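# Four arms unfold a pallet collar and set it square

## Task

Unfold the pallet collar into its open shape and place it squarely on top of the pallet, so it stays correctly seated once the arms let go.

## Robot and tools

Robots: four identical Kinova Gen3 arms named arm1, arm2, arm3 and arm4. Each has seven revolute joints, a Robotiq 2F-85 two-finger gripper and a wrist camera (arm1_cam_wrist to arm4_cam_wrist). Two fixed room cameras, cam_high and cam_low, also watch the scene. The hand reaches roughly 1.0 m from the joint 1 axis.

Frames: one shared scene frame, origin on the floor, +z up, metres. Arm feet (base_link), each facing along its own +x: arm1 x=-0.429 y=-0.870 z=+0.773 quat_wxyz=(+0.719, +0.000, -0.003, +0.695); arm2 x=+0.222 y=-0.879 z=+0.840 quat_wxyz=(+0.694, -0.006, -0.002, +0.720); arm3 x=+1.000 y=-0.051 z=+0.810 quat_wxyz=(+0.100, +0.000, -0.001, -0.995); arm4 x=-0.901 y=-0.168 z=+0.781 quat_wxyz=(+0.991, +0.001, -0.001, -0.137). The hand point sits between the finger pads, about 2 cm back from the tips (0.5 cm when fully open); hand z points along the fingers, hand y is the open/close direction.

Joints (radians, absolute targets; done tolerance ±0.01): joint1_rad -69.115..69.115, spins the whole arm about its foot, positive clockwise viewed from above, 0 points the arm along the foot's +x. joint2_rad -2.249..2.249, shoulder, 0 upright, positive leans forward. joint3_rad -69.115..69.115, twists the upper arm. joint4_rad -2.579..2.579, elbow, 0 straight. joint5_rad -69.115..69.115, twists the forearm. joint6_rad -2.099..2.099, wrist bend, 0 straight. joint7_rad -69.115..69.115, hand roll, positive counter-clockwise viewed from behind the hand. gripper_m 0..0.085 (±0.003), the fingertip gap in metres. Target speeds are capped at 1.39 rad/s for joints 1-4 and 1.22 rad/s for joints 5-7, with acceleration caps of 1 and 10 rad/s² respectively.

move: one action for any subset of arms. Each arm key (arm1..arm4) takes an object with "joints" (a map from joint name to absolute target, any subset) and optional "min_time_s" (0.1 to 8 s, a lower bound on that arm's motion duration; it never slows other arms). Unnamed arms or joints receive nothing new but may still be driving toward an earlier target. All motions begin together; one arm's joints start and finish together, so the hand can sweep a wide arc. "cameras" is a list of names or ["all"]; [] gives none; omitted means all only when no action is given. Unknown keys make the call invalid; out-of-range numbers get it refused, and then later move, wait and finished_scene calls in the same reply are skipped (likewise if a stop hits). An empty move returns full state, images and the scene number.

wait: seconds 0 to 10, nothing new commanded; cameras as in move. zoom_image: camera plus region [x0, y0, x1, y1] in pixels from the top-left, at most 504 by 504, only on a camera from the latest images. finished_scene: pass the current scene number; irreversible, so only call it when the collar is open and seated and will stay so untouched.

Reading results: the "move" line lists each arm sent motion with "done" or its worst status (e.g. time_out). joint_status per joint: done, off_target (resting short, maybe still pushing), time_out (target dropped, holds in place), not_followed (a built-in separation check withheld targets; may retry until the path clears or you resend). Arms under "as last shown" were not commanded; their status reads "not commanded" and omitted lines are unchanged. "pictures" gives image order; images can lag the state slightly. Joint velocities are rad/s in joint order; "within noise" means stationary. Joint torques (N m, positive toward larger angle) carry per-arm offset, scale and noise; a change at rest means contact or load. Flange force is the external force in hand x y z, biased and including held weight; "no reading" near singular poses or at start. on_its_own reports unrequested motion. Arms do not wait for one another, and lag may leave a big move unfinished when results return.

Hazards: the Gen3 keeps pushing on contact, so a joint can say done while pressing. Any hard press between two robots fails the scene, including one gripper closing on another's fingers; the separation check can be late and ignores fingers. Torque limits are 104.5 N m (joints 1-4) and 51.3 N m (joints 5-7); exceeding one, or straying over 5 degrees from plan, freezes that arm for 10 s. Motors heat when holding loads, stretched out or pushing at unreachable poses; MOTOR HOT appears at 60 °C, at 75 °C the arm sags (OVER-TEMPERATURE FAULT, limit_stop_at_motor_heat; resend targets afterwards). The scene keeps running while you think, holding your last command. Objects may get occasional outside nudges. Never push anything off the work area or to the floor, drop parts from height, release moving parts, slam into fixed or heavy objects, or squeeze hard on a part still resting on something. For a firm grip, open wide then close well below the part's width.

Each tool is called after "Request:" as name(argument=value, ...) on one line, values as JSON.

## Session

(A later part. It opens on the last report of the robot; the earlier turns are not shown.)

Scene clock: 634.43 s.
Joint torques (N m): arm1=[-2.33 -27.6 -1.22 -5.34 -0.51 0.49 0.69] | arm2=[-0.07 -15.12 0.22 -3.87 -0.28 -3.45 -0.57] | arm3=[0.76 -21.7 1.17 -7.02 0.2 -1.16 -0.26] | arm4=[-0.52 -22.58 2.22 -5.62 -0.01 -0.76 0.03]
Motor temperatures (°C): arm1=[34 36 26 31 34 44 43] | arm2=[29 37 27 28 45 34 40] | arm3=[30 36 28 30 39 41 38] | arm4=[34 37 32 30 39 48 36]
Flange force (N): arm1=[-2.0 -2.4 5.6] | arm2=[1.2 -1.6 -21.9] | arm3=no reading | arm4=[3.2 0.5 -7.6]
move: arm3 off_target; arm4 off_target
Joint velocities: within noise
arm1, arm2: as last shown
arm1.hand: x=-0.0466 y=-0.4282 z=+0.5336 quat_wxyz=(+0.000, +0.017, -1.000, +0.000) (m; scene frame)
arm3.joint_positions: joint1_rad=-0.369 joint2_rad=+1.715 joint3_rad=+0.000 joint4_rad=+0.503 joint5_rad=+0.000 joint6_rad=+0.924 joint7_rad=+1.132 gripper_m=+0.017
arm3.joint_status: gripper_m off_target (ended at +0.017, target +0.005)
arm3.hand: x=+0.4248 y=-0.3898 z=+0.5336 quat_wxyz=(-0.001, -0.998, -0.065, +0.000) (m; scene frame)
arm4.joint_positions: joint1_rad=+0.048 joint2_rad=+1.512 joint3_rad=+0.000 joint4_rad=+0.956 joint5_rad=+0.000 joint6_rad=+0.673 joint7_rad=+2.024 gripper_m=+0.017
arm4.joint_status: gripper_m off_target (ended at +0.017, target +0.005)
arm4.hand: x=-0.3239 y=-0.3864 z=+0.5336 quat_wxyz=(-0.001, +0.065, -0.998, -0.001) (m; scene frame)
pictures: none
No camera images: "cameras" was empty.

Request:
move(arm1={"joints": {"gripper_m": 0.045}}, arm2={"joints": {"gripper_m": 0.045}}, cameras=["arm3_cam_wrist", "arm4_cam_wrist"])

Scene clock: 643.27 s.
Joint torques (N m): arm1=[0.06 -26.13 0.99 -5.82 -0.18 -0.09 0.25] | arm2=[-0.11 -22.67 0.22 -1.24 -0.2 -0.36 -0.42] | arm3=[0.6 -21.52 1.05 -6.35 0.16 -0.53 -0.21] | arm4=[-0.83 -22.79 1.95 -5.08 -0.11 -0.28 0.06]
Motor temperatures (°C): arm1=[34 36 26 31 34 44 43] | arm2=[29 36 27 28 45 34 40] | arm3=[30 36 28 30 39 41 38] | arm4=[34 37 32 30 39 48 36]
Flange force (N): arm1=[2.2 -1.9 1.2] | arm2=[0.3 -9.7 2.1] | arm3=no reading | arm4=[2.0 -0.7 -5.9]
move: arm1 done; arm2 done
Joint velocities: within noise
arm1.joint_positions: joint1_rad=+0.636 joint2_rad=+1.452 joint3_rad=+0.000 joint4_rad=+1.132 joint5_rad=-0.002 joint6_rad=+0.564 joint7_rad=+0.706 gripper_m=+0.045
arm1.joint_status: all done
arm1.hand: x=-0.0466 y=-0.4283 z=+0.5336 quat_wxyz=(+0.000, +0.017, -1.000, +0.000) (m; scene frame)
arm2.joint_positions: joint1_rad=-0.154 joint2_rad=+1.536 joint3_rad=+0.000 joint4_rad=+1.212 joint5_rad=-0.027 joint6_rad=+0.386 joint7_rad=+3.011 gripper_m=+0.045
arm2.joint_status: all done
arm2.hand: x=+0.1446 y=-0.3433 z=+0.5337 quat_wxyz=(+0.000, +1.000, +0.017, +0.000) (m; scene frame)
arm3.joint_positions: joint1_rad=-0.369 joint2_rad=+1.715 joint3_rad=+0.000 joint4_rad=+0.503 joint5_rad=+0.000 joint6_rad=+0.924 joint7_rad=+1.132 gripper_m=+0.017
arm3.joint_status: not commanded
arm3.hand: x=+0.4248 y=-0.3897 z=+0.5336 quat_wxyz=(-0.001, -0.998, -0.065, +0.000) (m; scene frame)
arm4.joint_positions: joint1_rad=+0.048 joint2_rad=+1.512 joint3_rad=+0.000 joint4_rad=+0.957 joint5_rad=+0.000 joint6_rad=+0.673 joint7_rad=+2.024 gripper_m=+0.017
arm4.joint_status: not commanded
arm4.hand: x=-0.3239 y=-0.3863 z=+0.5336 quat_wxyz=(-0.001, +0.065, -0.998, -0.001) (m; scene frame)
pictures: arm3_cam_wrist, arm4_cam_wrist
Images, in order (width x height): arm3_cam_wrist 896x504, arm4_cam_wrist 896x504.

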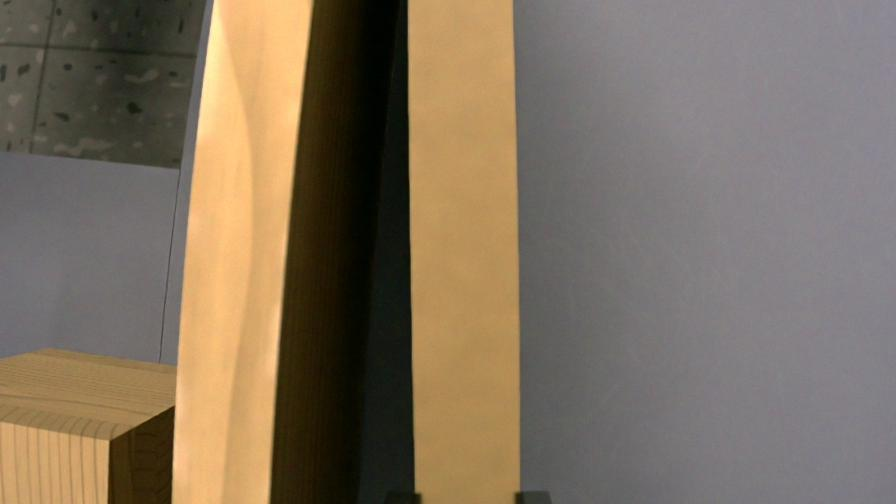

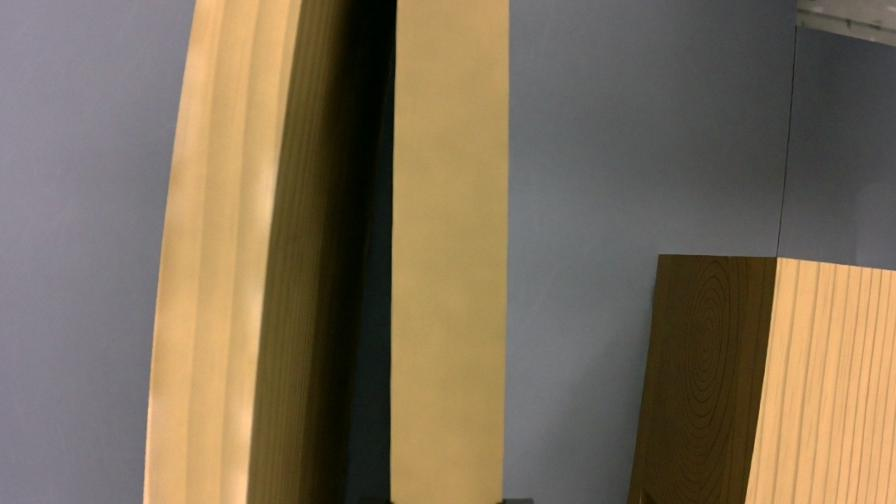

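Request:
move(arm1={"joints": {"joint1_rad": 0.6364, "joint2_rad": 1.1888, "joint3_rad": 0, "joint4_rad": 1.2857, "joint5_rad": -0.0016, "joint6_rad": 0.6731, "joint7_rad": 0.7065}, "min_time_s": 2}, arm2={"joints": {"joint1_rad": -0.1514, "joint2_rad": 1.2519, "joint3_rad": 0, "joint4_rad": 1.4268, "joint5_rad": -0.0231, "joint6_rad": 0.4556, "joint7_rad": 3.0095}, "min_time_s": 2}, cameras=[])

Request:
move(arm1={"joints": {"joint1_rad": 0.3, "joint2_rad": -0.9, "joint3_rad": 0, "joint4_rad": 2.5, "joint5_rad": 0, "joint6_rad": 1.1, "joint7_rad": 0.8}}, arm2={"joints": {"joint1_rad": 0.0, "joint2_rad": -0.9, "joint3_rad": 0, "joint4_rad": 2.5, "joint5_rad": 0, "joint6_rad": 1.1, "joint7_rad": 3.0}}, cameras=["cam_high", "cam_low"])

Scene clock: 646.87 s.
Joint torques (N m): arm1=[0.14 -25.62 0.96 -6.68 -0.2 -0.15 0.29] | arm2=[-0.2 -22.41 0.17 -1.85 -0.21 -0.38 -0.37] | arm3=[0.47 -21.5 1.04 -6.4 0.16 -0.49 -0.2] | arm4=[-0.87 -22.73 1.94 -5.09 -0.11 -0.26 0.07]
Motor temperatures (°C): arm1=[34 36 26 31 34 44 43] | arm2=[29 37 27 28 45 34 40] | arm3=[30 36 28 30 39 41 38] | arm4=[34 37 32 30 39 48 36]
Flange force (N): arm1=[2.1 -1.5 1.9] | arm2=[0.5 -9.1 -0.1] | arm3=no reading | arm4=[2.2 -0.6 -6.0]
move: arm1 done; arm2 done
Joint velocities: within noise
arm1.joint_positions: joint1_rad=+0.636 joint2_rad=+1.189 joint3_rad=+0.000 joint4_rad=+1.286 joint5_rad=-0.002 joint6_rad=+0.673 joint7_rad=+0.706 gripper_m=+0.045
arm1.joint_status: all done
arm1.hand: x=-0.0468 y=-0.4283 z=+0.6601 quat_wxyz=(+0.000, +0.017, -1.000, +0.000) (m; scene frame)
arm2.joint_positions: joint1_rad=-0.151 joint2_rad=+1.252 joint3_rad=+0.000 joint4_rad=+1.427 joint5_rad=-0.023 joint6_rad=+0.456 joint7_rad=+3.010 gripper_m=+0.045
arm2.joint_status: all done
arm2.hand: x=+0.1446 y=-0.3435 z=+0.6601 quat_wxyz=(+0.000, +1.000, +0.017, +0.000) (m; scene frame)
arm3.joint_positions: joint1_rad=-0.369 joint2_rad=+1.715 joint3_rad=+0.000 joint4_rad=+0.503 joint5_rad=+0.000 joint6_rad=+0.924 joint7_rad=+1.132 gripper_m=+0.017
arm3.joint_status: not commanded
arm3.hand: x=+0.4248 y=-0.3897 z=+0.5336 quat_wxyz=(-0.001, -0.998, -0.065, +0.000) (m; scene frame)
arm4: as last shown
arm4.hand: x=-0.3239 y=-0.3864 z=+0.5336 quat_wxyz=(-0.001, +0.065, -0.998, -0.001) (m; scene frame)
pictures: none
No camera images: "cameras" was empty.

Scene clock: 652.60 s.
Joint torques (N m): arm1=[0.06 3.67 0.3 -11.62 -0.14 -1.48 0.24] | arm2=[-0.38 3.79 -0.67 -7.78 -0.09 -1.45 -0.33] | arm3=[0.52 -21.59 1.08 -6.33 0.16 -0.52 -0.19] | arm4=[-0.84 -22.77 1.93 -5.1 -0.12 -0.25 0.06]
Motor temperatures (°C): arm1=[34 36 26 31 34 44 43] | arm2=[29 36 27 28 45 34 40] | arm3=[30 36 28 30 39 41 38] | arm4=[34 37 32 30 39 48 36]
Flange force (N): arm1=[-0.9 5.7 6.7] | arm2=[2.8 -3.0 -8.5] | arm3=no reading | arm4=[2.2 -0.6 -6.0]
move: arm1 done; arm2 time_out
Joint velocities: within noise
arm1.joint_positions: joint1_rad=+0.300 joint2_rad=-0.900 joint3_rad=+0.000 joint4_rad=+2.500 joint5_rad=+0.000 joint6_rad=+1.100 joint7_rad=+0.800 gripper_m=+0.045
arm1.joint_status: all done
arm1.hand: x=-0.3684 y=-0.7679 z=+1.0297 quat_wxyz=(-0.120, +0.225, -0.949, -0.186) (m; scene frame)
arm2.joint_positions: joint1_rad=-0.011 joint2_rad=-0.746 joint3_rad=+0.000 joint4_rad=+2.423 joint5_rad=-0.002 joint6_rad=+1.054 joint7_rad=+3.001 gripper_m=+0.045
arm2.joint_status: joint1_rad time_out (moved +0.141 of +0.151); joint2_rad time_out (moved -1.998 of -2.152); joint4_rad time_out (moved +0.996 of +1.073); joint6_rad time_out (moved +0.598 of +0.644); the others done
arm2.hand: x=+0.2364 y=-0.7257 z=+1.1140 quat_wxyz=(-0.201, +0.979, -0.045, -0.014) (m; scene frame)
arm3.joint_positions: joint1_rad=-0.369 joint2_rad=+1.715 joint3_rad=+0.000 joint4_rad=+0.503 joint5_rad=+0.000 joint6_rad=+0.924 joint7_rad=+1.132 gripper_m=+0.017
arm3.joint_status: not commanded
arm3.hand: x=+0.4248 y=-0.3897 z=+0.5336 quat_wxyz=(-0.001, -0.998, -0.065, +0.000) (m; scene frame)
arm4: as last shown
pictures: cam_high, cam_low
joint command not followed: on one or more control steps a check withheld the commanded joint targets of the arm2 arm, and it was not sent them on those steps.
cause: the commanded joint targets, or the way to them, would bring two parts of the arm too close to each other (its gripper and another part of the arm, 20 mm apart when it was first held).
Images, in order (width x height): cam_high 896x504, cam_low 896x504.

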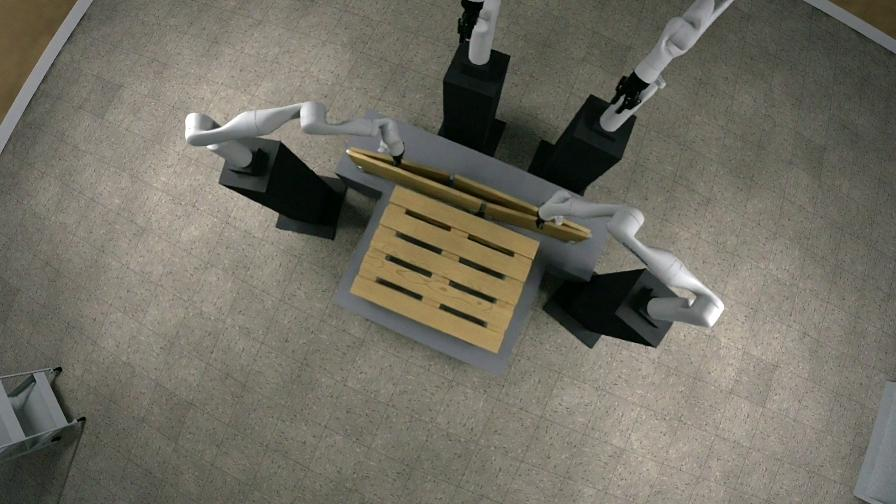

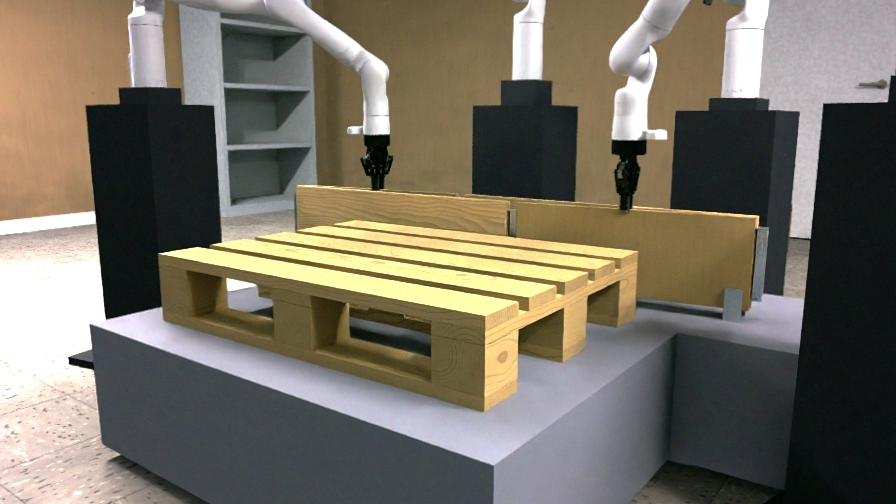

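Request:
move(arm3={"joints": {"gripper_m": 0.045}}, cameras=[])

Request:
move(arm3={"joints": {"joint1_rad": -0.3813, "joint2_rad": 1.6584, "joint3_rad": 0, "joint4_rad": 0.6577, "joint5_rad": 0, "joint6_rad": 0.8255, "joint7_rad": 1.1200}, "min_time_s": 1}, cameras=["arm3_cam_wrist"])

Scene clock: 660.57 s.
Joint torques (N m): arm1=[0.13 3.61 0.3 -11.65 -0.17 -1.4 0.24] | arm2=[-0.3 3.79 -0.63 -7.74 -0.1 -1.44 -0.31] | arm3=[0.4 -25.21 1.03 -7.44 0.1 -0.15 -0.17] | arm4=[-0.84 -22.79 1.9 -5 -0.1 -0.2 0.06]
Motor temperatures (°C): arm1=[34 36 26 31 34 44 43] | arm2=[29 36 27 29 45 34 40] | arm3=[30 36 28 30 39 41 38] | arm4=[34 38 32 30 39 48 36]
Flange force (N): arm1=[-1.3 5.9 7.3] | arm2=[2.6 -3.1 -8.6] | arm3=no reading | arm4=[1.9 -0.8 -5.7]
move: arm3 done
Joint velocities: within noise
arm1, arm2, arm4: as last shown
arm3.joint_positions: joint1_rad=-0.369 joint2_rad=+1.715 joint3_rad=+0.000 joint4_rad=+0.503 joint5_rad=+0.000 joint6_rad=+0.924 joint7_rad=+1.132 gripper_m=+0.045
arm3.joint_status: all done
arm3.hand: x=+0.4248 y=-0.3897 z=+0.5336 quat_wxyz=(-0.001, -0.998, -0.065, +0.000) (m; scene frame)
pictures: none
No camera images: "cameras" was empty.

Scene clock: 661.90 s.
Joint torques (N m): arm1=[0.15 3.69 0.3 -11.65 -0.16 -1.42 0.22] | arm2=[-0.34 3.8 -0.71 -7.83 -0.09 -1.4 -0.33] | arm3=[0.37 -24.76 1.05 -6.9 0.12 -0.17 -0.16] | arm4=[-0.9 -22.73 1.88 -5.02 -0.12 -0.2 0.06]
Motor temperatures (°C): arm1=[34 36 26 31 34 44 43] | arm2=[29 36 27 29 45 34 40] | arm3=[30 36 28 30 39 41 38] | arm4=[34 38 32 30 39 48 36]
Flange force (N): arm1=[-1.1 5.6 7.1] | arm2=[3.0 -3.0 -8.1] | arm3=[6.6 -2.5 -5.7] | arm4=[2.1 -0.8 -5.9]
move: arm3 done
Joint velocities: within noise
arm1, arm2, arm4: as last shown
arm3.joint_positions: joint1_rad=-0.381 joint2_rad=+1.658 joint3_rad=+0.000 joint4_rad=+0.658 joint5_rad=+0.000 joint6_rad=+0.826 joint7_rad=+1.120 gripper_m=+0.045
arm3.joint_status: all done
arm3.hand: x=+0.4432 y=-0.3873 z=+0.5336 quat_wxyz=(-0.001, -0.998, -0.065, +0.000) (m; scene frame)
pictures: arm3_cam_wrist
Images, in order (width x height): arm3_cam_wrist 896x504.

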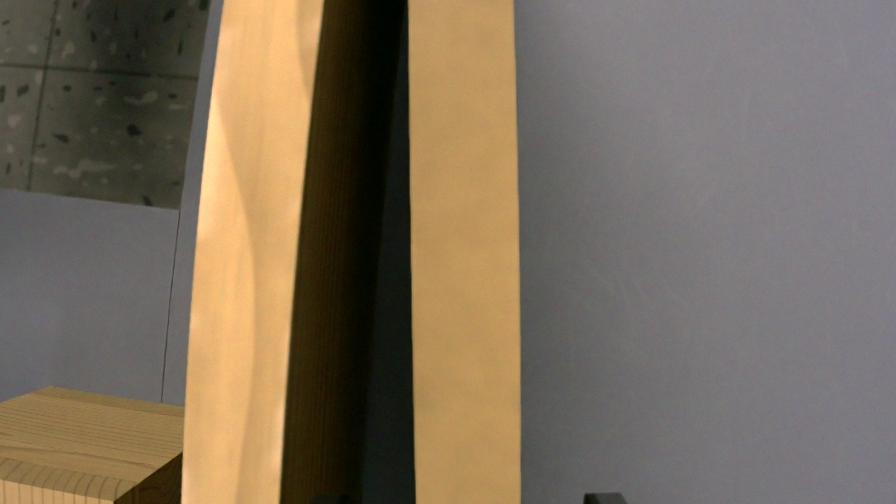

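Request:
move(arm3={"joints": {"gripper_m": 0.005}}, cameras=[])

Request:
move(arm3={"joints": {"joint1_rad": -0.3813, "joint2_rad": 1.5498, "joint3_rad": 0, "joint4_rad": 0.7734, "joint5_rad": 0, "joint6_rad": 0.8184, "joint7_rad": 1.1200}, "min_time_s": 1.5}, arm4={"joints": {"joint1_rad": 0.0477, "joint2_rad": 1.4155, "joint3_rad": 0, "joint4_rad": 1.0355, "joint5_rad": 0, "joint6_rad": 0.6907, "joint7_rad": 2.0241}, "min_time_s": 1.5}, cameras=["arm3_cam_wrist", "arm4_cam_wrist", "cam_low"])

Scene clock: 675.03 s.
Joint torques (N m): arm1=[0.13 3.67 0.25 -11.59 -0.17 -1.42 0.26] | arm2=[-0.38 3.72 -0.59 -7.86 -0.12 -1.44 -0.39] | arm3=[0.72 -23.25 1.29 -7 0.22 -0.83 -0.24] | arm4=[-0.96 -22.75 1.78 -4.84 -0.17 -0.09 0.04]
Motor temperatures (°C): arm1=[34 35 26 31 34 44 43] | arm2=[29 36 27 29 45 34 40] | arm3=[30 36 28 30 39 41 38] | arm4=[34 38 32 30 39 48 36]
Flange force (N): arm1=[-1.4 5.6 7.0] | arm2=[2.6 -3.0 -8.1] | arm3=[8.3 -2.8 -9.7] | arm4=[1.6 -1.2 -5.4]
move: arm3 off_target
Joint velocities: within noise
arm1, arm2, arm4: as last shown
arm3.joint_positions: joint1_rad=-0.381 joint2_rad=+1.658 joint3_rad=+0.000 joint4_rad=+0.658 joint5_rad=+0.000 joint6_rad=+0.826 joint7_rad=+1.120 gripper_m=+0.017
arm3.joint_status: gripper_m off_target (ended at +0.017, target +0.005)
arm3.hand: x=+0.4432 y=-0.3874 z=+0.5337 quat_wxyz=(-0.001, -0.998, -0.065, +0.000) (m; scene frame)
pictures: none
No camera images: "cameras" was empty.

Scene clock: 676.83 s.
Joint torques (N m): arm1=[0.11 3.71 0.29 -11.59 -0.18 -1.38 0.24] | arm2=[-0.37 3.74 -0.71 -7.82 -0.1 -1.42 -0.39] | arm3=[-0.77 -39.45 0.26 -11.22 -0.4 0.84 -0.21] | arm4=[0.96 -41.78 3.85 -9.88 0.2 1.4 -0.21]
Motor temperatures (°C): arm1=[34 35 26 31 34 44 43] | arm2=[29 36 27 29 45 34 40] | arm3=[30 37 28 30 39 41 38] | arm4=[34 38 32 30 39 48 36]
Flange force (N): arm1=[-1.2 5.7 7.1] | arm2=[3.2 -3.2 -8.2] | arm3=[3.9 -3.3 19.5] | arm4=[-0.9 0.5 28.5]
move: arm3 done; arm4 done
Joint velocities: within noise
arm1, arm2: as last shown
arm3.joint_positions: joint1_rad=-0.381 joint2_rad=+1.550 joint3_rad=+0.000 joint4_rad=+0.773 joint5_rad=+0.000 joint6_rad=+0.818 joint7_rad=+1.120 gripper_m=+0.017
arm3.joint_status: all done
arm3.hand: x=+0.4432 y=-0.3873 z=+0.5776 quat_wxyz=(-0.001, -0.998, -0.065, +0.000) (m; scene frame)
arm4.joint_positions: joint1_rad=+0.048 joint2_rad=+1.415 joint3_rad=+0.000 joint4_rad=+1.036 joint5_rad=+0.000 joint6_rad=+0.691 joint7_rad=+2.024 gripper_m=+0.017
arm4.joint_status: all done
arm4.hand: x=-0.3240 y=-0.3864 z=+0.5775 quat_wxyz=(-0.001, +0.065, -0.998, -0.001) (m; scene frame)
pictures: arm3_cam_wrist, arm4_cam_wrist, cam_low
Images, in order (width x height): arm3_cam_wrist 896x504, arm4_cam_wrist 896x504, cam_low 896x504.

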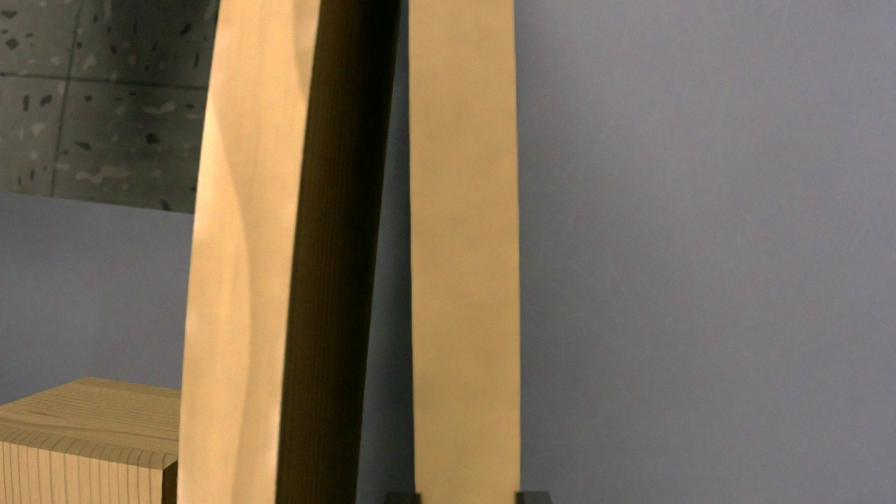

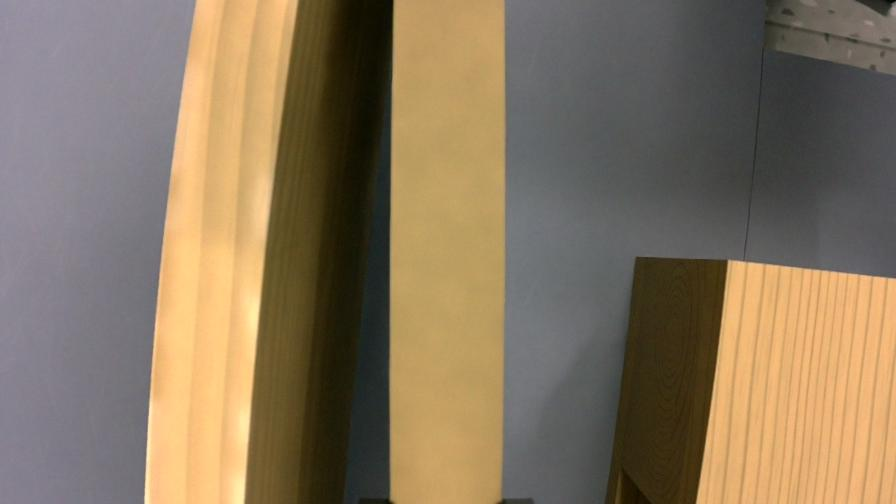

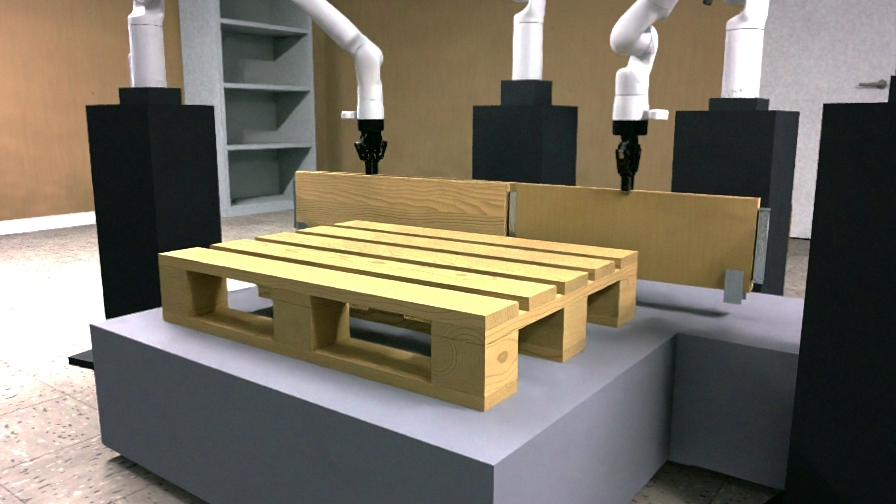

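Request:
move(arm3={"joints": {"joint1_rad": -0.3813, "joint2_rad": 1.4523, "joint3_rad": 0, "joint4_rad": 0.8575, "joint5_rad": 0, "joint6_rad": 0.8318, "joint7_rad": 1.1200}, "min_time_s": 1.2}, arm4={"joints": {"joint1_rad": 0.0477, "joint2_rad": 1.3245, "joint3_rad": 0, "joint4_rad": 1.0945, "joint5_rad": 0, "joint6_rad": 0.7226, "joint7_rad": 2.0241}, "min_time_s": 1.2}, cameras=[])

Request:
move(arm3={"joints": {"joint1_rad": -0.3813, "joint2_rad": 1.3629, "joint3_rad": 0, "joint4_rad": 0.9175, "joint5_rad": 0, "joint6_rad": 0.8611, "joint7_rad": 1.1200}, "min_time_s": 1.2}, arm4={"joints": {"joint1_rad": 0.0477, "joint2_rad": 1.2389, "joint3_rad": 0, "joint4_rad": 1.1357, "joint5_rad": 0, "joint6_rad": 0.7671, "joint7_rad": 2.0241}, "min_time_s": 1.2}, cameras=[])

Request:
move(arm3={"joints": {"joint1_rad": -0.3813, "joint2_rad": 1.2798, "joint3_rad": 0, "joint4_rad": 0.9574, "joint5_rad": 0, "joint6_rad": 0.9044, "joint7_rad": 1.1200}, "min_time_s": 1.2}, arm4={"joints": {"joint1_rad": 0.0477, "joint2_rad": 1.1578, "joint3_rad": 0, "joint4_rad": 1.1603, "joint5_rad": 0, "joint6_rad": 0.8234, "joint7_rad": 2.0241}, "min_time_s": 1.2}, cameras=["all"])

Scene clock: 680.17 s.
Joint torques (N m): arm1=[0.04 3.7 0.31 -11.58 -0.12 -1.39 0.25] | arm2=[-0.39 3.74 -0.61 -7.71 -0.08 -1.42 -0.33] | arm3=[-0.37 -40.17 0.64 -12.03 -0.26 0.44 -0.22] | arm4=[0.61 -42.41 3.54 -11.25 0.13 0.94 -0.22]
Motor temperatures (°C): arm1=[34 35 26 31 34 44 43] | arm2=[29 36 27 29 45 34 40] | arm3=[30 37 28 30 39 41 38] | arm4=[34 38 32 30 39 48 36]
Flange force (N): arm1=[-0.9 6.0 7.0] | arm2=[2.4 -3.2 -8.5] | arm3=[4.6 -3.0 20.3] | arm4=[1.0 0.9 28.6]
move: arm3 done; arm4 done
Joint velocities: within noise
arm1, arm2: as last shown
arm3.joint_positions: joint1_rad=-0.381 joint2_rad=+1.452 joint3_rad=+0.000 joint4_rad=+0.858 joint5_rad=+0.000 joint6_rad=+0.832 joint7_rad=+1.120 gripper_m=+0.017
arm3.joint_status: all done
arm3.hand: x=+0.4432 y=-0.3871 z=+0.6216 quat_wxyz=(-0.001, -0.998, -0.065, +0.000) (m; scene frame)
arm4.joint_positions: joint1_rad=+0.048 joint2_rad=+1.325 joint3_rad=+0.000 joint4_rad=+1.094 joint5_rad=+0.000 joint6_rad=+0.723 joint7_rad=+2.024 gripper_m=+0.017
arm4.joint_status: all done
arm4.hand: x=-0.3241 y=-0.3865 z=+0.6215 quat_wxyz=(-0.001, +0.065, -0.998, -0.001) (m; scene frame)
pictures: none
No camera images: "cameras" was empty.

Scene clock: 681.67 s.
Joint torques (N m): arm1=[0.09 3.67 0.31 -11.61 -0.16 -1.42 0.25] | arm2=[-0.36 3.81 -0.73 -7.71 -0.14 -1.41 -0.36] | arm3=[-0.37 -40.02 0.64 -12.32 -0.28 0.48 -0.21] | arm4=[0.68 -42.24 3.56 -11.78 0.15 1 -0.23]
Motor temperatures (°C): arm1=[34 35 26 31 34 44 43] | arm2=[29 36 27 29 45 34 40] | arm3=[30 37 28 30 39 41 38] | arm4=[34 38 32 30 39 48 36]
Flange force (N): arm1=[-1.1 5.8 7.0] | arm2=[3.2 -3.2 -8.6] | arm3=[4.5 -2.9 20.7] | arm4=[0.8 1.0 28.9]
move: arm3 done; arm4 done
Joint velocities: within noise
arm1, arm2: as last shown
arm3.joint_positions: joint1_rad=-0.381 joint2_rad=+1.363 joint3_rad=+0.000 joint4_rad=+0.917 joint5_rad=+0.000 joint6_rad=+0.861 joint7_rad=+1.120 gripper_m=+0.017
arm3.joint_status: all done
arm3.hand: x=+0.4432 y=-0.3872 z=+0.6656 quat_wxyz=(-0.001, -0.998, -0.065, +0.000) (m; scene frame)
arm4.joint_positions: joint1_rad=+0.048 joint2_rad=+1.239 joint3_rad=+0.000 joint4_rad=+1.136 joint5_rad=+0.000 joint6_rad=+0.767 joint7_rad=+2.024 gripper_m=+0.017
arm4.joint_status: all done
arm4.hand: x=-0.3242 y=-0.3866 z=+0.6655 quat_wxyz=(-0.001, +0.065, -0.998, -0.001) (m; scene frame)
pictures: none
No camera images: "cameras" was empty.

Scene clock: 683.17 s.
Joint torques (N m): arm1=[0.1 3.72 0.22 -11.62 -0.14 -1.44 0.27] | arm2=[-0.41 3.8 -0.69 -7.71 -0.06 -1.44 -0.37] | arm3=[-0.1 -40.24 0.84 -13.28 -0.16 0.25 -0.21] | arm4=[0.48 -42.53 3.38 -13.11 0.08 0.66 -0.21]
Motor temperatures (°C): arm1=[34 35 26 31 34 44 43] | arm2=[29 36 27 29 45 34 40] | arm3=[30 38 28 30 39 41 38] | arm4=[34 39 32 30 39 48 36]
Flange force (N): arm1=[-1.2 5.4 6.9] | arm2=[2.9 -3.1 -8.7] | arm3=[5.8 -3.0 21.2] | arm4=[1.9 1.2 29.2]
move: arm3 done; arm4 done
Joint velocities: within noise
arm1, arm2: as last shown
arm3.joint_positions: joint1_rad=-0.381 joint2_rad=+1.280 joint3_rad=+0.000 joint4_rad=+0.957 joint5_rad=+0.000 joint6_rad=+0.904 joint7_rad=+1.120 gripper_m=+0.017
arm3.joint_status: all done
arm3.hand: x=+0.4432 y=-0.3870 z=+0.7100 quat_wxyz=(-0.001, -0.998, -0.065, +0.000) (m; scene frame)
arm4.joint_positions: joint1_rad=+0.048 joint2_rad=+1.158 joint3_rad=+0.000 joint4_rad=+1.160 joint5_rad=+0.000 joint6_rad=+0.823 joint7_rad=+2.024 gripper_m=+0.017
arm4.joint_status: all done
arm4.hand: x=-0.3242 y=-0.3867 z=+0.7100 quat_wxyz=(-0.001, +0.065, -0.998, -0.001) (m; scene frame)
pictures: arm1_cam_wrist, arm2_cam_wrist, arm3_cam_wrist, arm4_cam_wrist, cam_high, cam_low
Images, in order (width x height): arm1_cam_wrist 896x504, arm2_cam_wrist 896x504, arm3_cam_wrist 896x504, arm4_cam_wrist 896x504, cam_high 896x504, cam_low 896x504.

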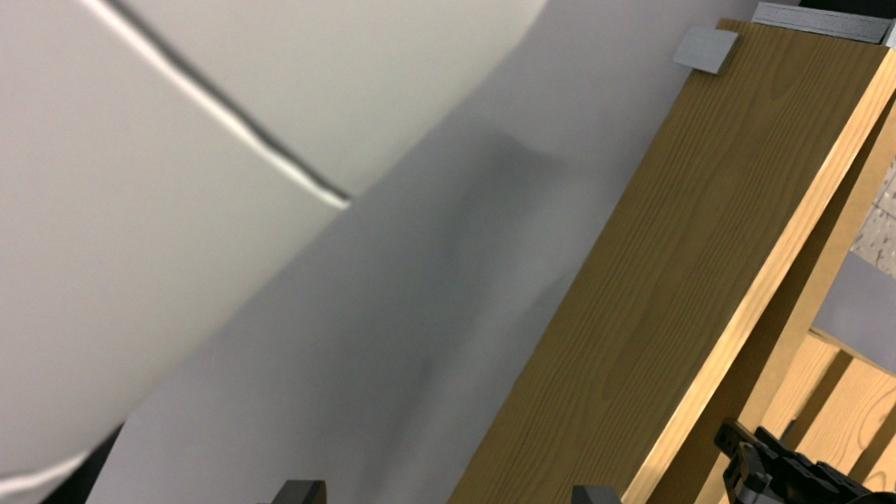

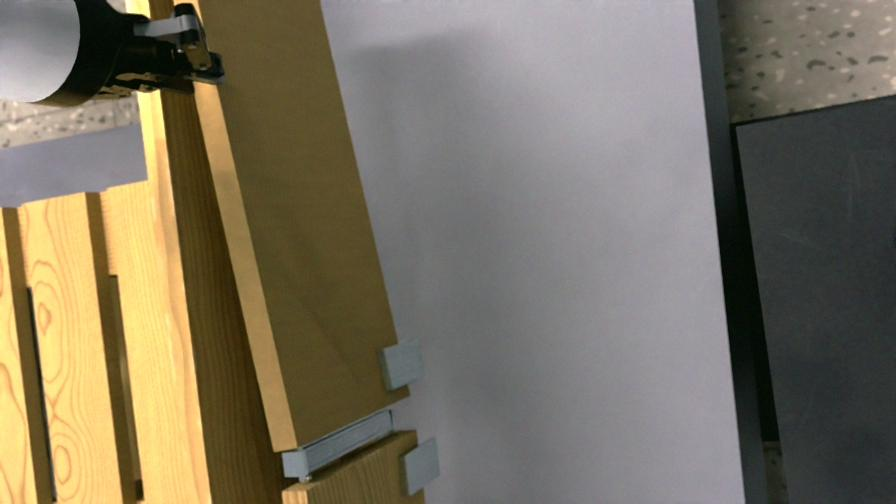

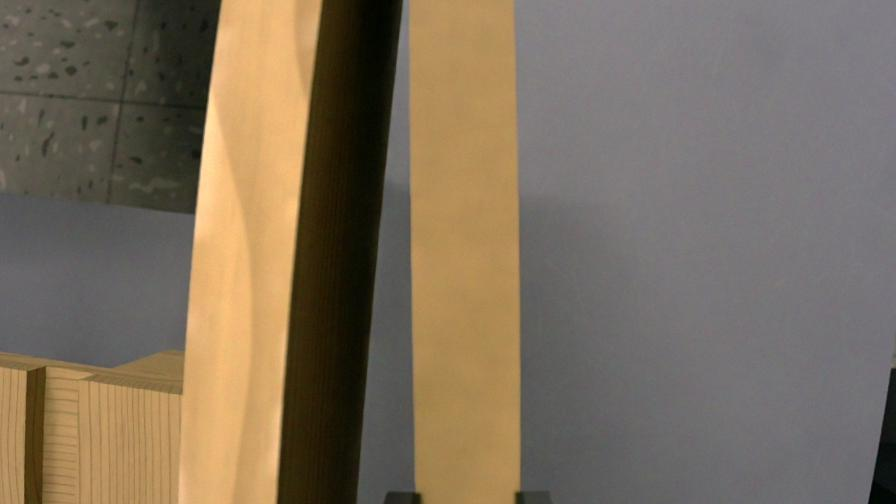

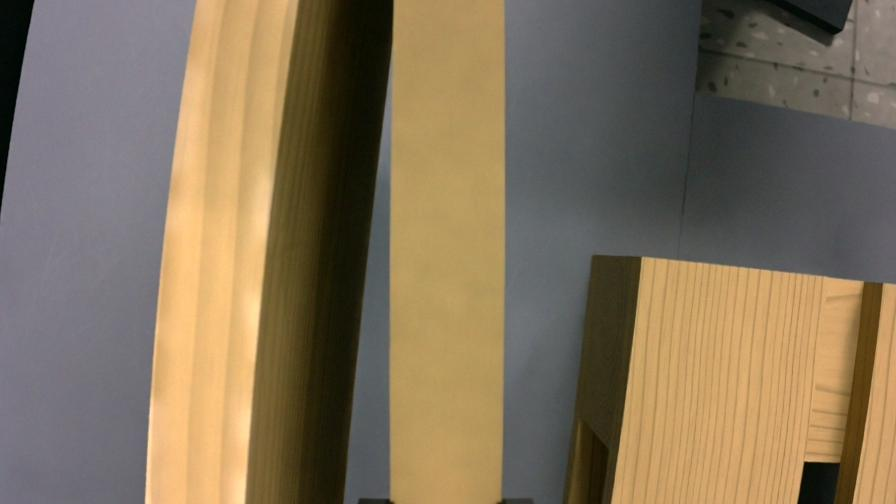

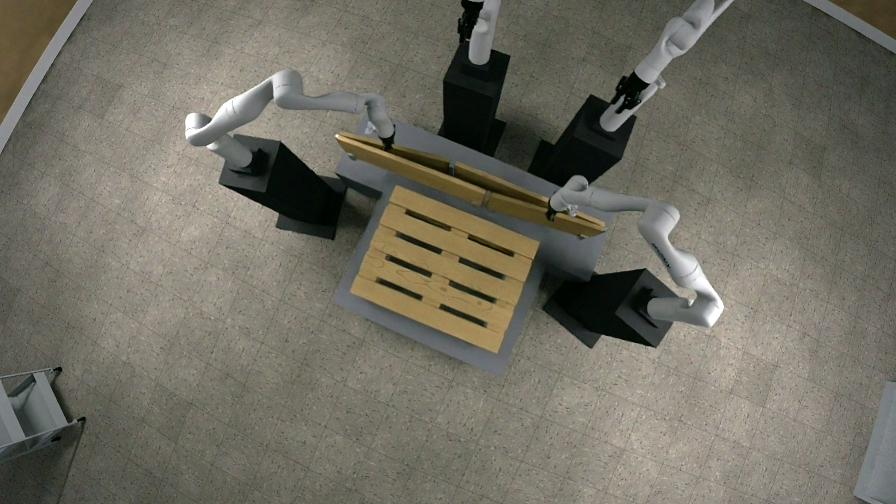

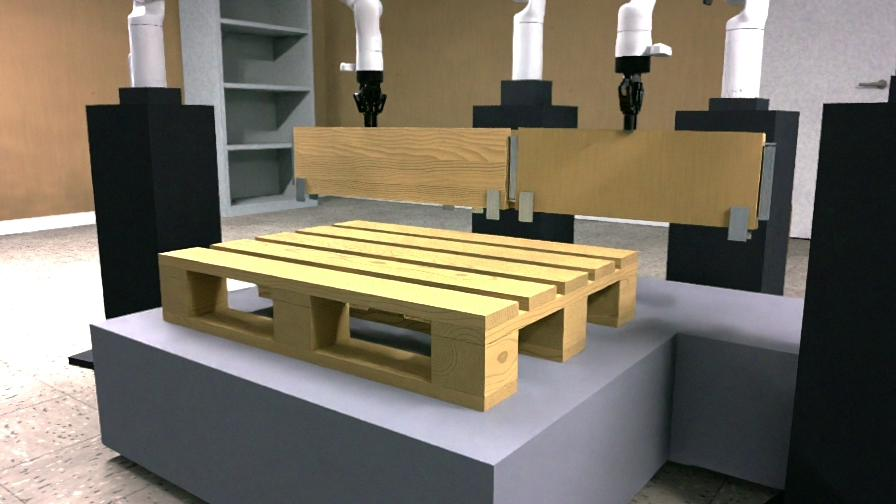

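Request:
move(arm3={"joints": {"joint1_rad": -0.3388, "joint2_rad": 1.2523, "joint3_rad": 0, "joint4_rad": 1.0306, "joint5_rad": 0, "joint6_rad": 0.8588, "joint7_rad": 1.3109}, "min_time_s": 1.5}, arm4={"joints": {"joint1_rad": -0.0013, "joint2_rad": 1.1257, "joint3_rad": 0, "joint4_rad": 1.2471, "joint5_rad": 0, "joint6_rad": 0.7687, "joint7_rad": 2.1235}, "min_time_s": 1.5}, cameras=["arm2_cam_wrist", "arm3_cam_wrist", "arm4_cam_wrist", "cam_high"])

Scene clock: 702.37 s.
Joint torques (N m): arm1=[0.03 3.68 0.36 -11.6 -0.13 -1.36 0.28] | arm2=[-0.4 3.73 -0.61 -7.82 -0.09 -1.42 -0.35] | arm3=[-2.07 -37.61 -0.92 -9.96 -0.86 1.89 -0.08] | arm4=[1.63 -39.33 4.52 -9.03 0.48 2.62 -0.26]
Motor temperatures (°C): arm1=[34 35 26 31 34 44 43] | arm2=[29 35 27 29 45 34 40] | arm3=[30 40 28 30 39 41 38] | arm4=[34 41 32 30 39 48 36]
Flange force (N): arm1=[-0.8 6.3 7.2] | arm2=[2.5 -3.1 -8.2] | arm3=[-1.0 -3.2 21.5] | arm4=[-4.8 -0.8 29.5]
move: arm3 done; arm4 done
Joint velocities: within noise
arm1.joint_positions: joint1_rad=+0.300 joint2_rad=-0.900 joint3_rad=+0.000 joint4_rad=+2.500 joint5_rad=+0.000 joint6_rad=+1.100 joint7_rad=+0.800 gripper_m=+0.045
arm1.joint_status: not commanded
arm1.hand: x=-0.3684 y=-0.7679 z=+1.0297 quat_wxyz=(-0.120, +0.225, -0.949, -0.186) (m; scene frame)
arm2.joint_positions: joint1_rad=-0.011 joint2_rad=-0.746 joint3_rad=+0.000 joint4_rad=+2.423 joint5_rad=-0.002 joint6_rad=+1.054 joint7_rad=+3.001 gripper_m=+0.045
arm2.joint_status: not commanded
arm2.hand: x=+0.2364 y=-0.7257 z=+1.1140 quat_wxyz=(-0.201, +0.979, -0.045, -0.014) (m; scene frame)
arm3.joint_positions: joint1_rad=-0.339 joint2_rad=+1.252 joint3_rad=+0.000 joint4_rad=+1.031 joint5_rad=+0.000 joint6_rad=+0.859 joint7_rad=+1.311 gripper_m=+0.017
arm3.joint_status: all done
arm3.hand: x=+0.4403 y=-0.3566 z=+0.7099 quat_wxyz=(-0.001, -0.990, -0.139, +0.000) (m; scene frame)
arm4.joint_positions: joint1_rad=-0.001 joint2_rad=+1.126 joint3_rad=+0.000 joint4_rad=+1.247 joint5_rad=+0.000 joint6_rad=+0.769 joint7_rad=+2.124 gripper_m=+0.017
arm4.joint_status: all done
arm4.hand: x=-0.3311 y=-0.3534 z=+0.7100 quat_wxyz=(-0.001, +0.139, -0.990, -0.001) (m; scene frame)
pictures: arm2_cam_wrist, arm3_cam_wrist, arm4_cam_wrist, cam_high
Images, in order (width x height): arm2_cam_wrist 896x504, arm3_cam_wrist 896x504, arm4_cam_wrist 896x504, cam_high 896x504.

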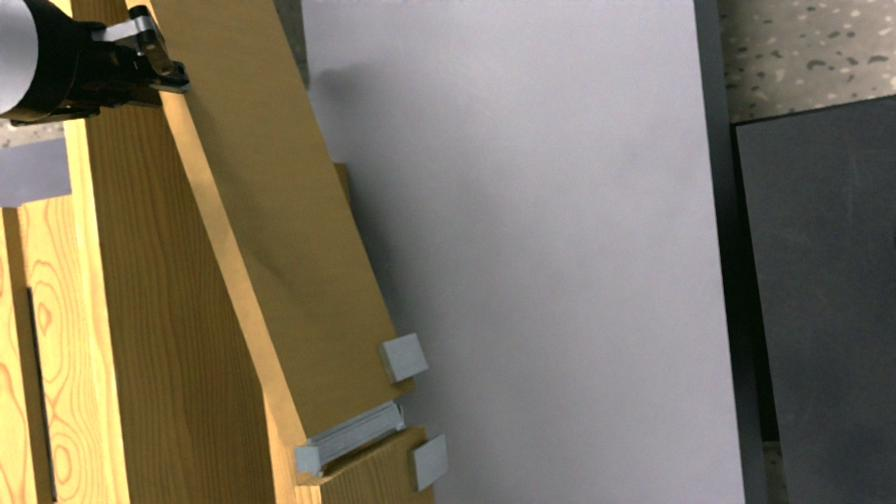

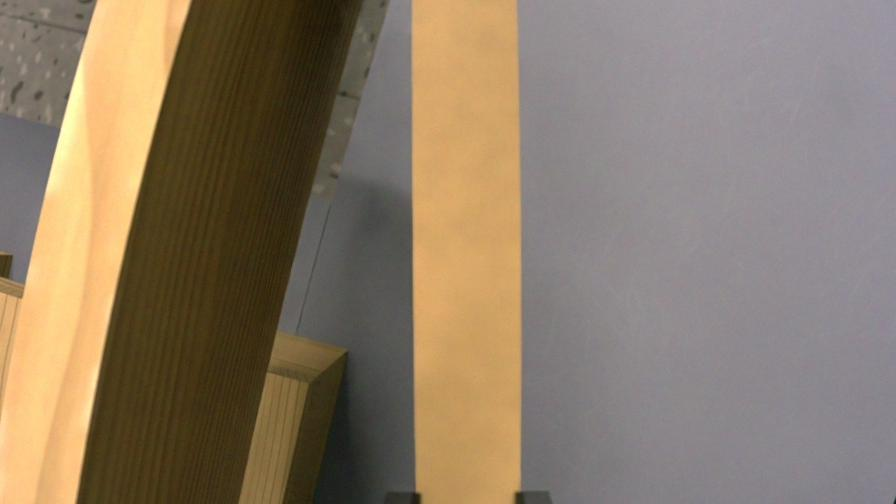

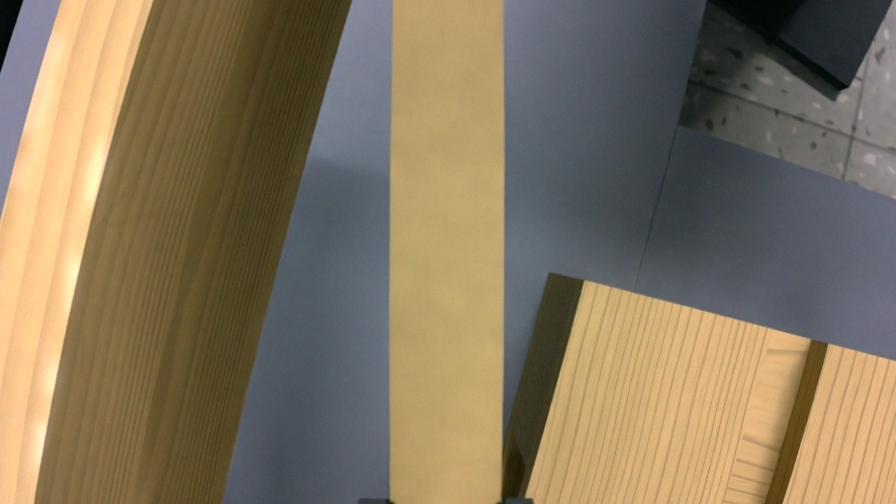

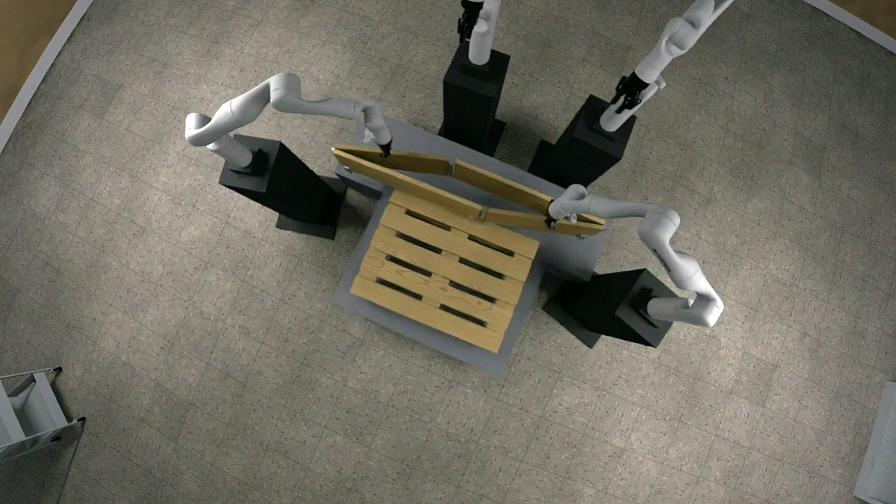

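Request:
move(arm3={"joints": {"joint1_rad": -0.2586, "joint2_rad": 1.2166, "joint3_rad": 0, "joint4_rad": 1.1273, "joint5_rad": 0, "joint6_rad": 0.7977, "joint7_rad": 1.6006}, "min_time_s": 1.5}, arm4={"joints": {"joint1_rad": -0.0901, "joint2_rad": 1.0814, "joint3_rad": 0, "joint4_rad": 1.3708, "joint5_rad": 0, "joint6_rad": 0.6893, "joint7_rad": 2.2441}, "min_time_s": 1.5}, cameras=["arm3_cam_wrist", "arm4_cam_wrist", "cam_high"])

Scene clock: 710.63 s.
Joint torques (N m): arm1=[0.09 3.69 0.2 -11.63 -0.15 -1.4 0.31] | arm2=[-0.38 3.84 -0.65 -7.7 -0.1 -1.43 -0.35] | arm3=[-3.3 -34.24 -2.28 -5.74 -1.34 3.88 -0.04] | arm4=[2.04 -35.24 4.84 -3.88 0.54 4.81 -0.26]
Motor temperatures (°C): arm1=[34 34 26 31 34 44 43] | arm2=[29 35 27 29 45 34 40] | arm3=[30 41 28 30 39 41 38] | arm4=[34 41 32 30 39 48 36]
Flange force (N): arm1=[-1.4 5.5 7.1] | arm2=[2.7 -3.0 -8.8] | arm3=[-7.4 -5.9 21.7] | arm4=[-11.0 -5.9 29.8]
move: arm3 done; arm4 done
Joint velocities: within noise
arm1, arm2: as last shown
arm3.joint_positions: joint1_rad=-0.259 joint2_rad=+1.217 joint3_rad=+0.000 joint4_rad=+1.127 joint5_rad=+0.000 joint6_rad=+0.798 joint7_rad=+1.601 gripper_m=+0.017
arm3.joint_status: all done
arm3.hand: x=+0.4336 y=-0.3028 z=+0.7099 quat_wxyz=(-0.001, -0.970, -0.242, +0.000) (m; scene frame)
arm4.joint_positions: joint1_rad=-0.090 joint2_rad=+1.081 joint3_rad=+0.000 joint4_rad=+1.371 joint5_rad=+0.000 joint6_rad=+0.689 joint7_rad=+2.244 gripper_m=+0.017
arm4.joint_status: all done
arm4.hand: x=-0.3434 y=-0.2972 z=+0.7101 quat_wxyz=(-0.001, +0.241, -0.970, -0.001) (m; scene frame)
pictures: arm3_cam_wrist, arm4_cam_wrist, cam_high
Images, in order (width x height): arm3_cam_wrist 896x504, arm4_cam_wrist 896x504, cam_high 896x504.

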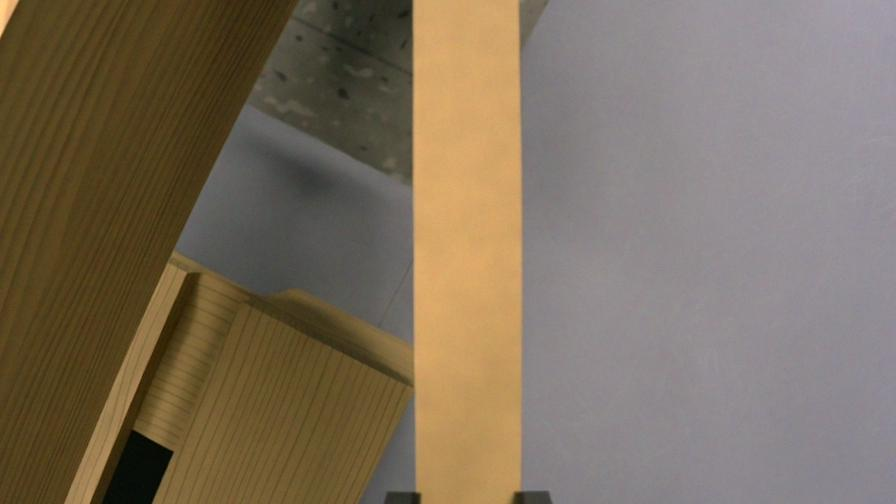

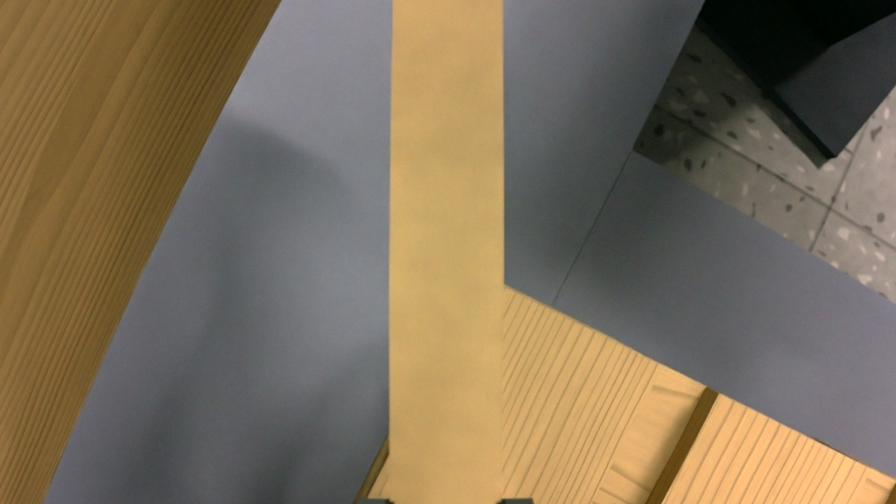

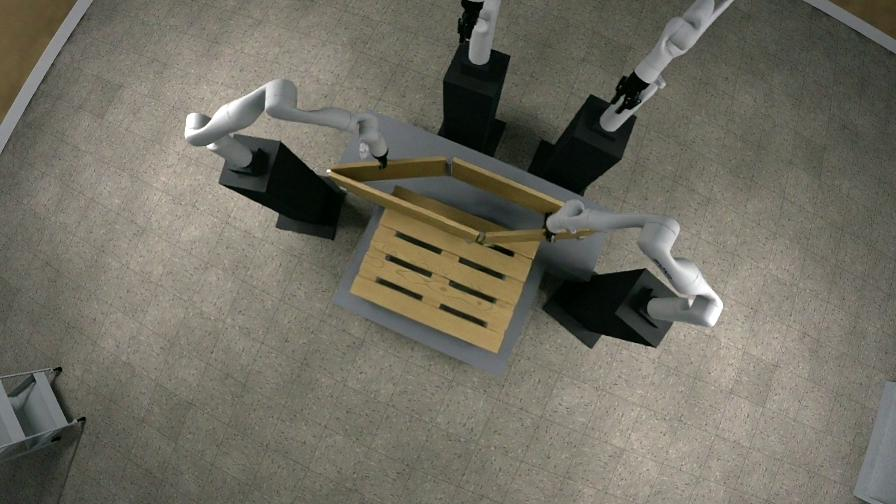

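Request:
move(arm3={"joints": {"joint1_rad": -0.1655, "joint2_rad": 1.1884, "joint3_rad": 0, "joint4_rad": 1.2060, "joint5_rad": 0, "joint6_rad": 0.7472, "joint7_rad": 1.9031}, "min_time_s": 1.5}, arm4={"joints": {"joint1_rad": -0.1947, "joint2_rad": 1.0489, "joint3_rad": 0, "joint4_rad": 1.4657, "joint5_rad": 0, "joint6_rad": 0.6270, "joint7_rad": 2.3489}, "min_time_s": 1.5}, cameras=["cam_high", "cam_low"])

Scene clock: 716.97 s.
Joint torques (N m): arm1=[0.08 3.7 0.32 -11.62 -0.12 -1.46 0.29] | arm2=[-0.37 3.81 -0.69 -7.72 -0.09 -1.42 -0.37] | arm3=[-3.56 -31.22 -2.86 -1.59 -1.49 5.81 0] | arm4=[1.45 -31.66 4.21 0.97 0.28 6.86 -0.22]
Motor temperatures (°C): arm1=[34 34 26 31 34 44 43] | arm2=[29 35 27 29 45 34 40] | arm3=[30 42 28 30 38 41 38] | arm4=[34 41 32 30 39 48 36]
Flange force (N): arm1=[-0.8 5.9 6.8] | arm2=[3.0 -3.1 -8.6] | arm3=[-11.9 -11.0 22.3] | arm4=[-14.5 -12.9 30.2]
move: arm3 done; arm4 done
Joint velocities: within noise
arm1, arm2: as last shown
arm3.joint_positions: joint1_rad=-0.166 joint2_rad=+1.188 joint3_rad=+0.000 joint4_rad=+1.206 joint5_rad=+0.000 joint6_rad=+0.747 joint7_rad=+1.903 gripper_m=+0.017
arm3.joint_status: all done
arm3.hand: x=+0.4272 y=-0.2434 z=+0.7098 quat_wxyz=(-0.001, -0.940, -0.342, +0.000) (m; scene frame)
arm4.joint_positions: joint1_rad=-0.195 joint2_rad=+1.049 joint3_rad=+0.000 joint4_rad=+1.466 joint5_rad=+0.000 joint6_rad=+0.627 joint7_rad=+2.349 gripper_m=+0.017
arm4.joint_status: all done
arm4.hand: x=-0.3550 y=-0.2366 z=+0.7102 quat_wxyz=(-0.001, +0.342, -0.940, -0.001) (m; scene frame)
pictures: cam_high, cam_low
Images, in order (width x height): cam_high 896x504, cam_low 896x504.

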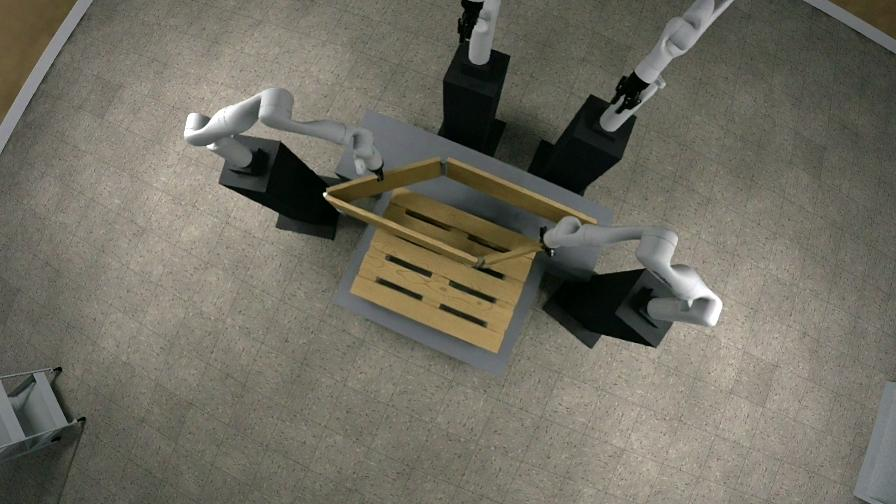

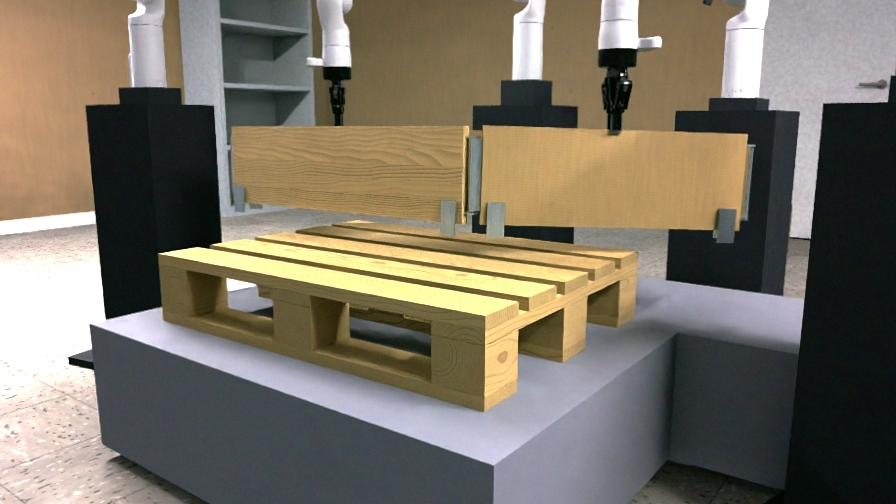

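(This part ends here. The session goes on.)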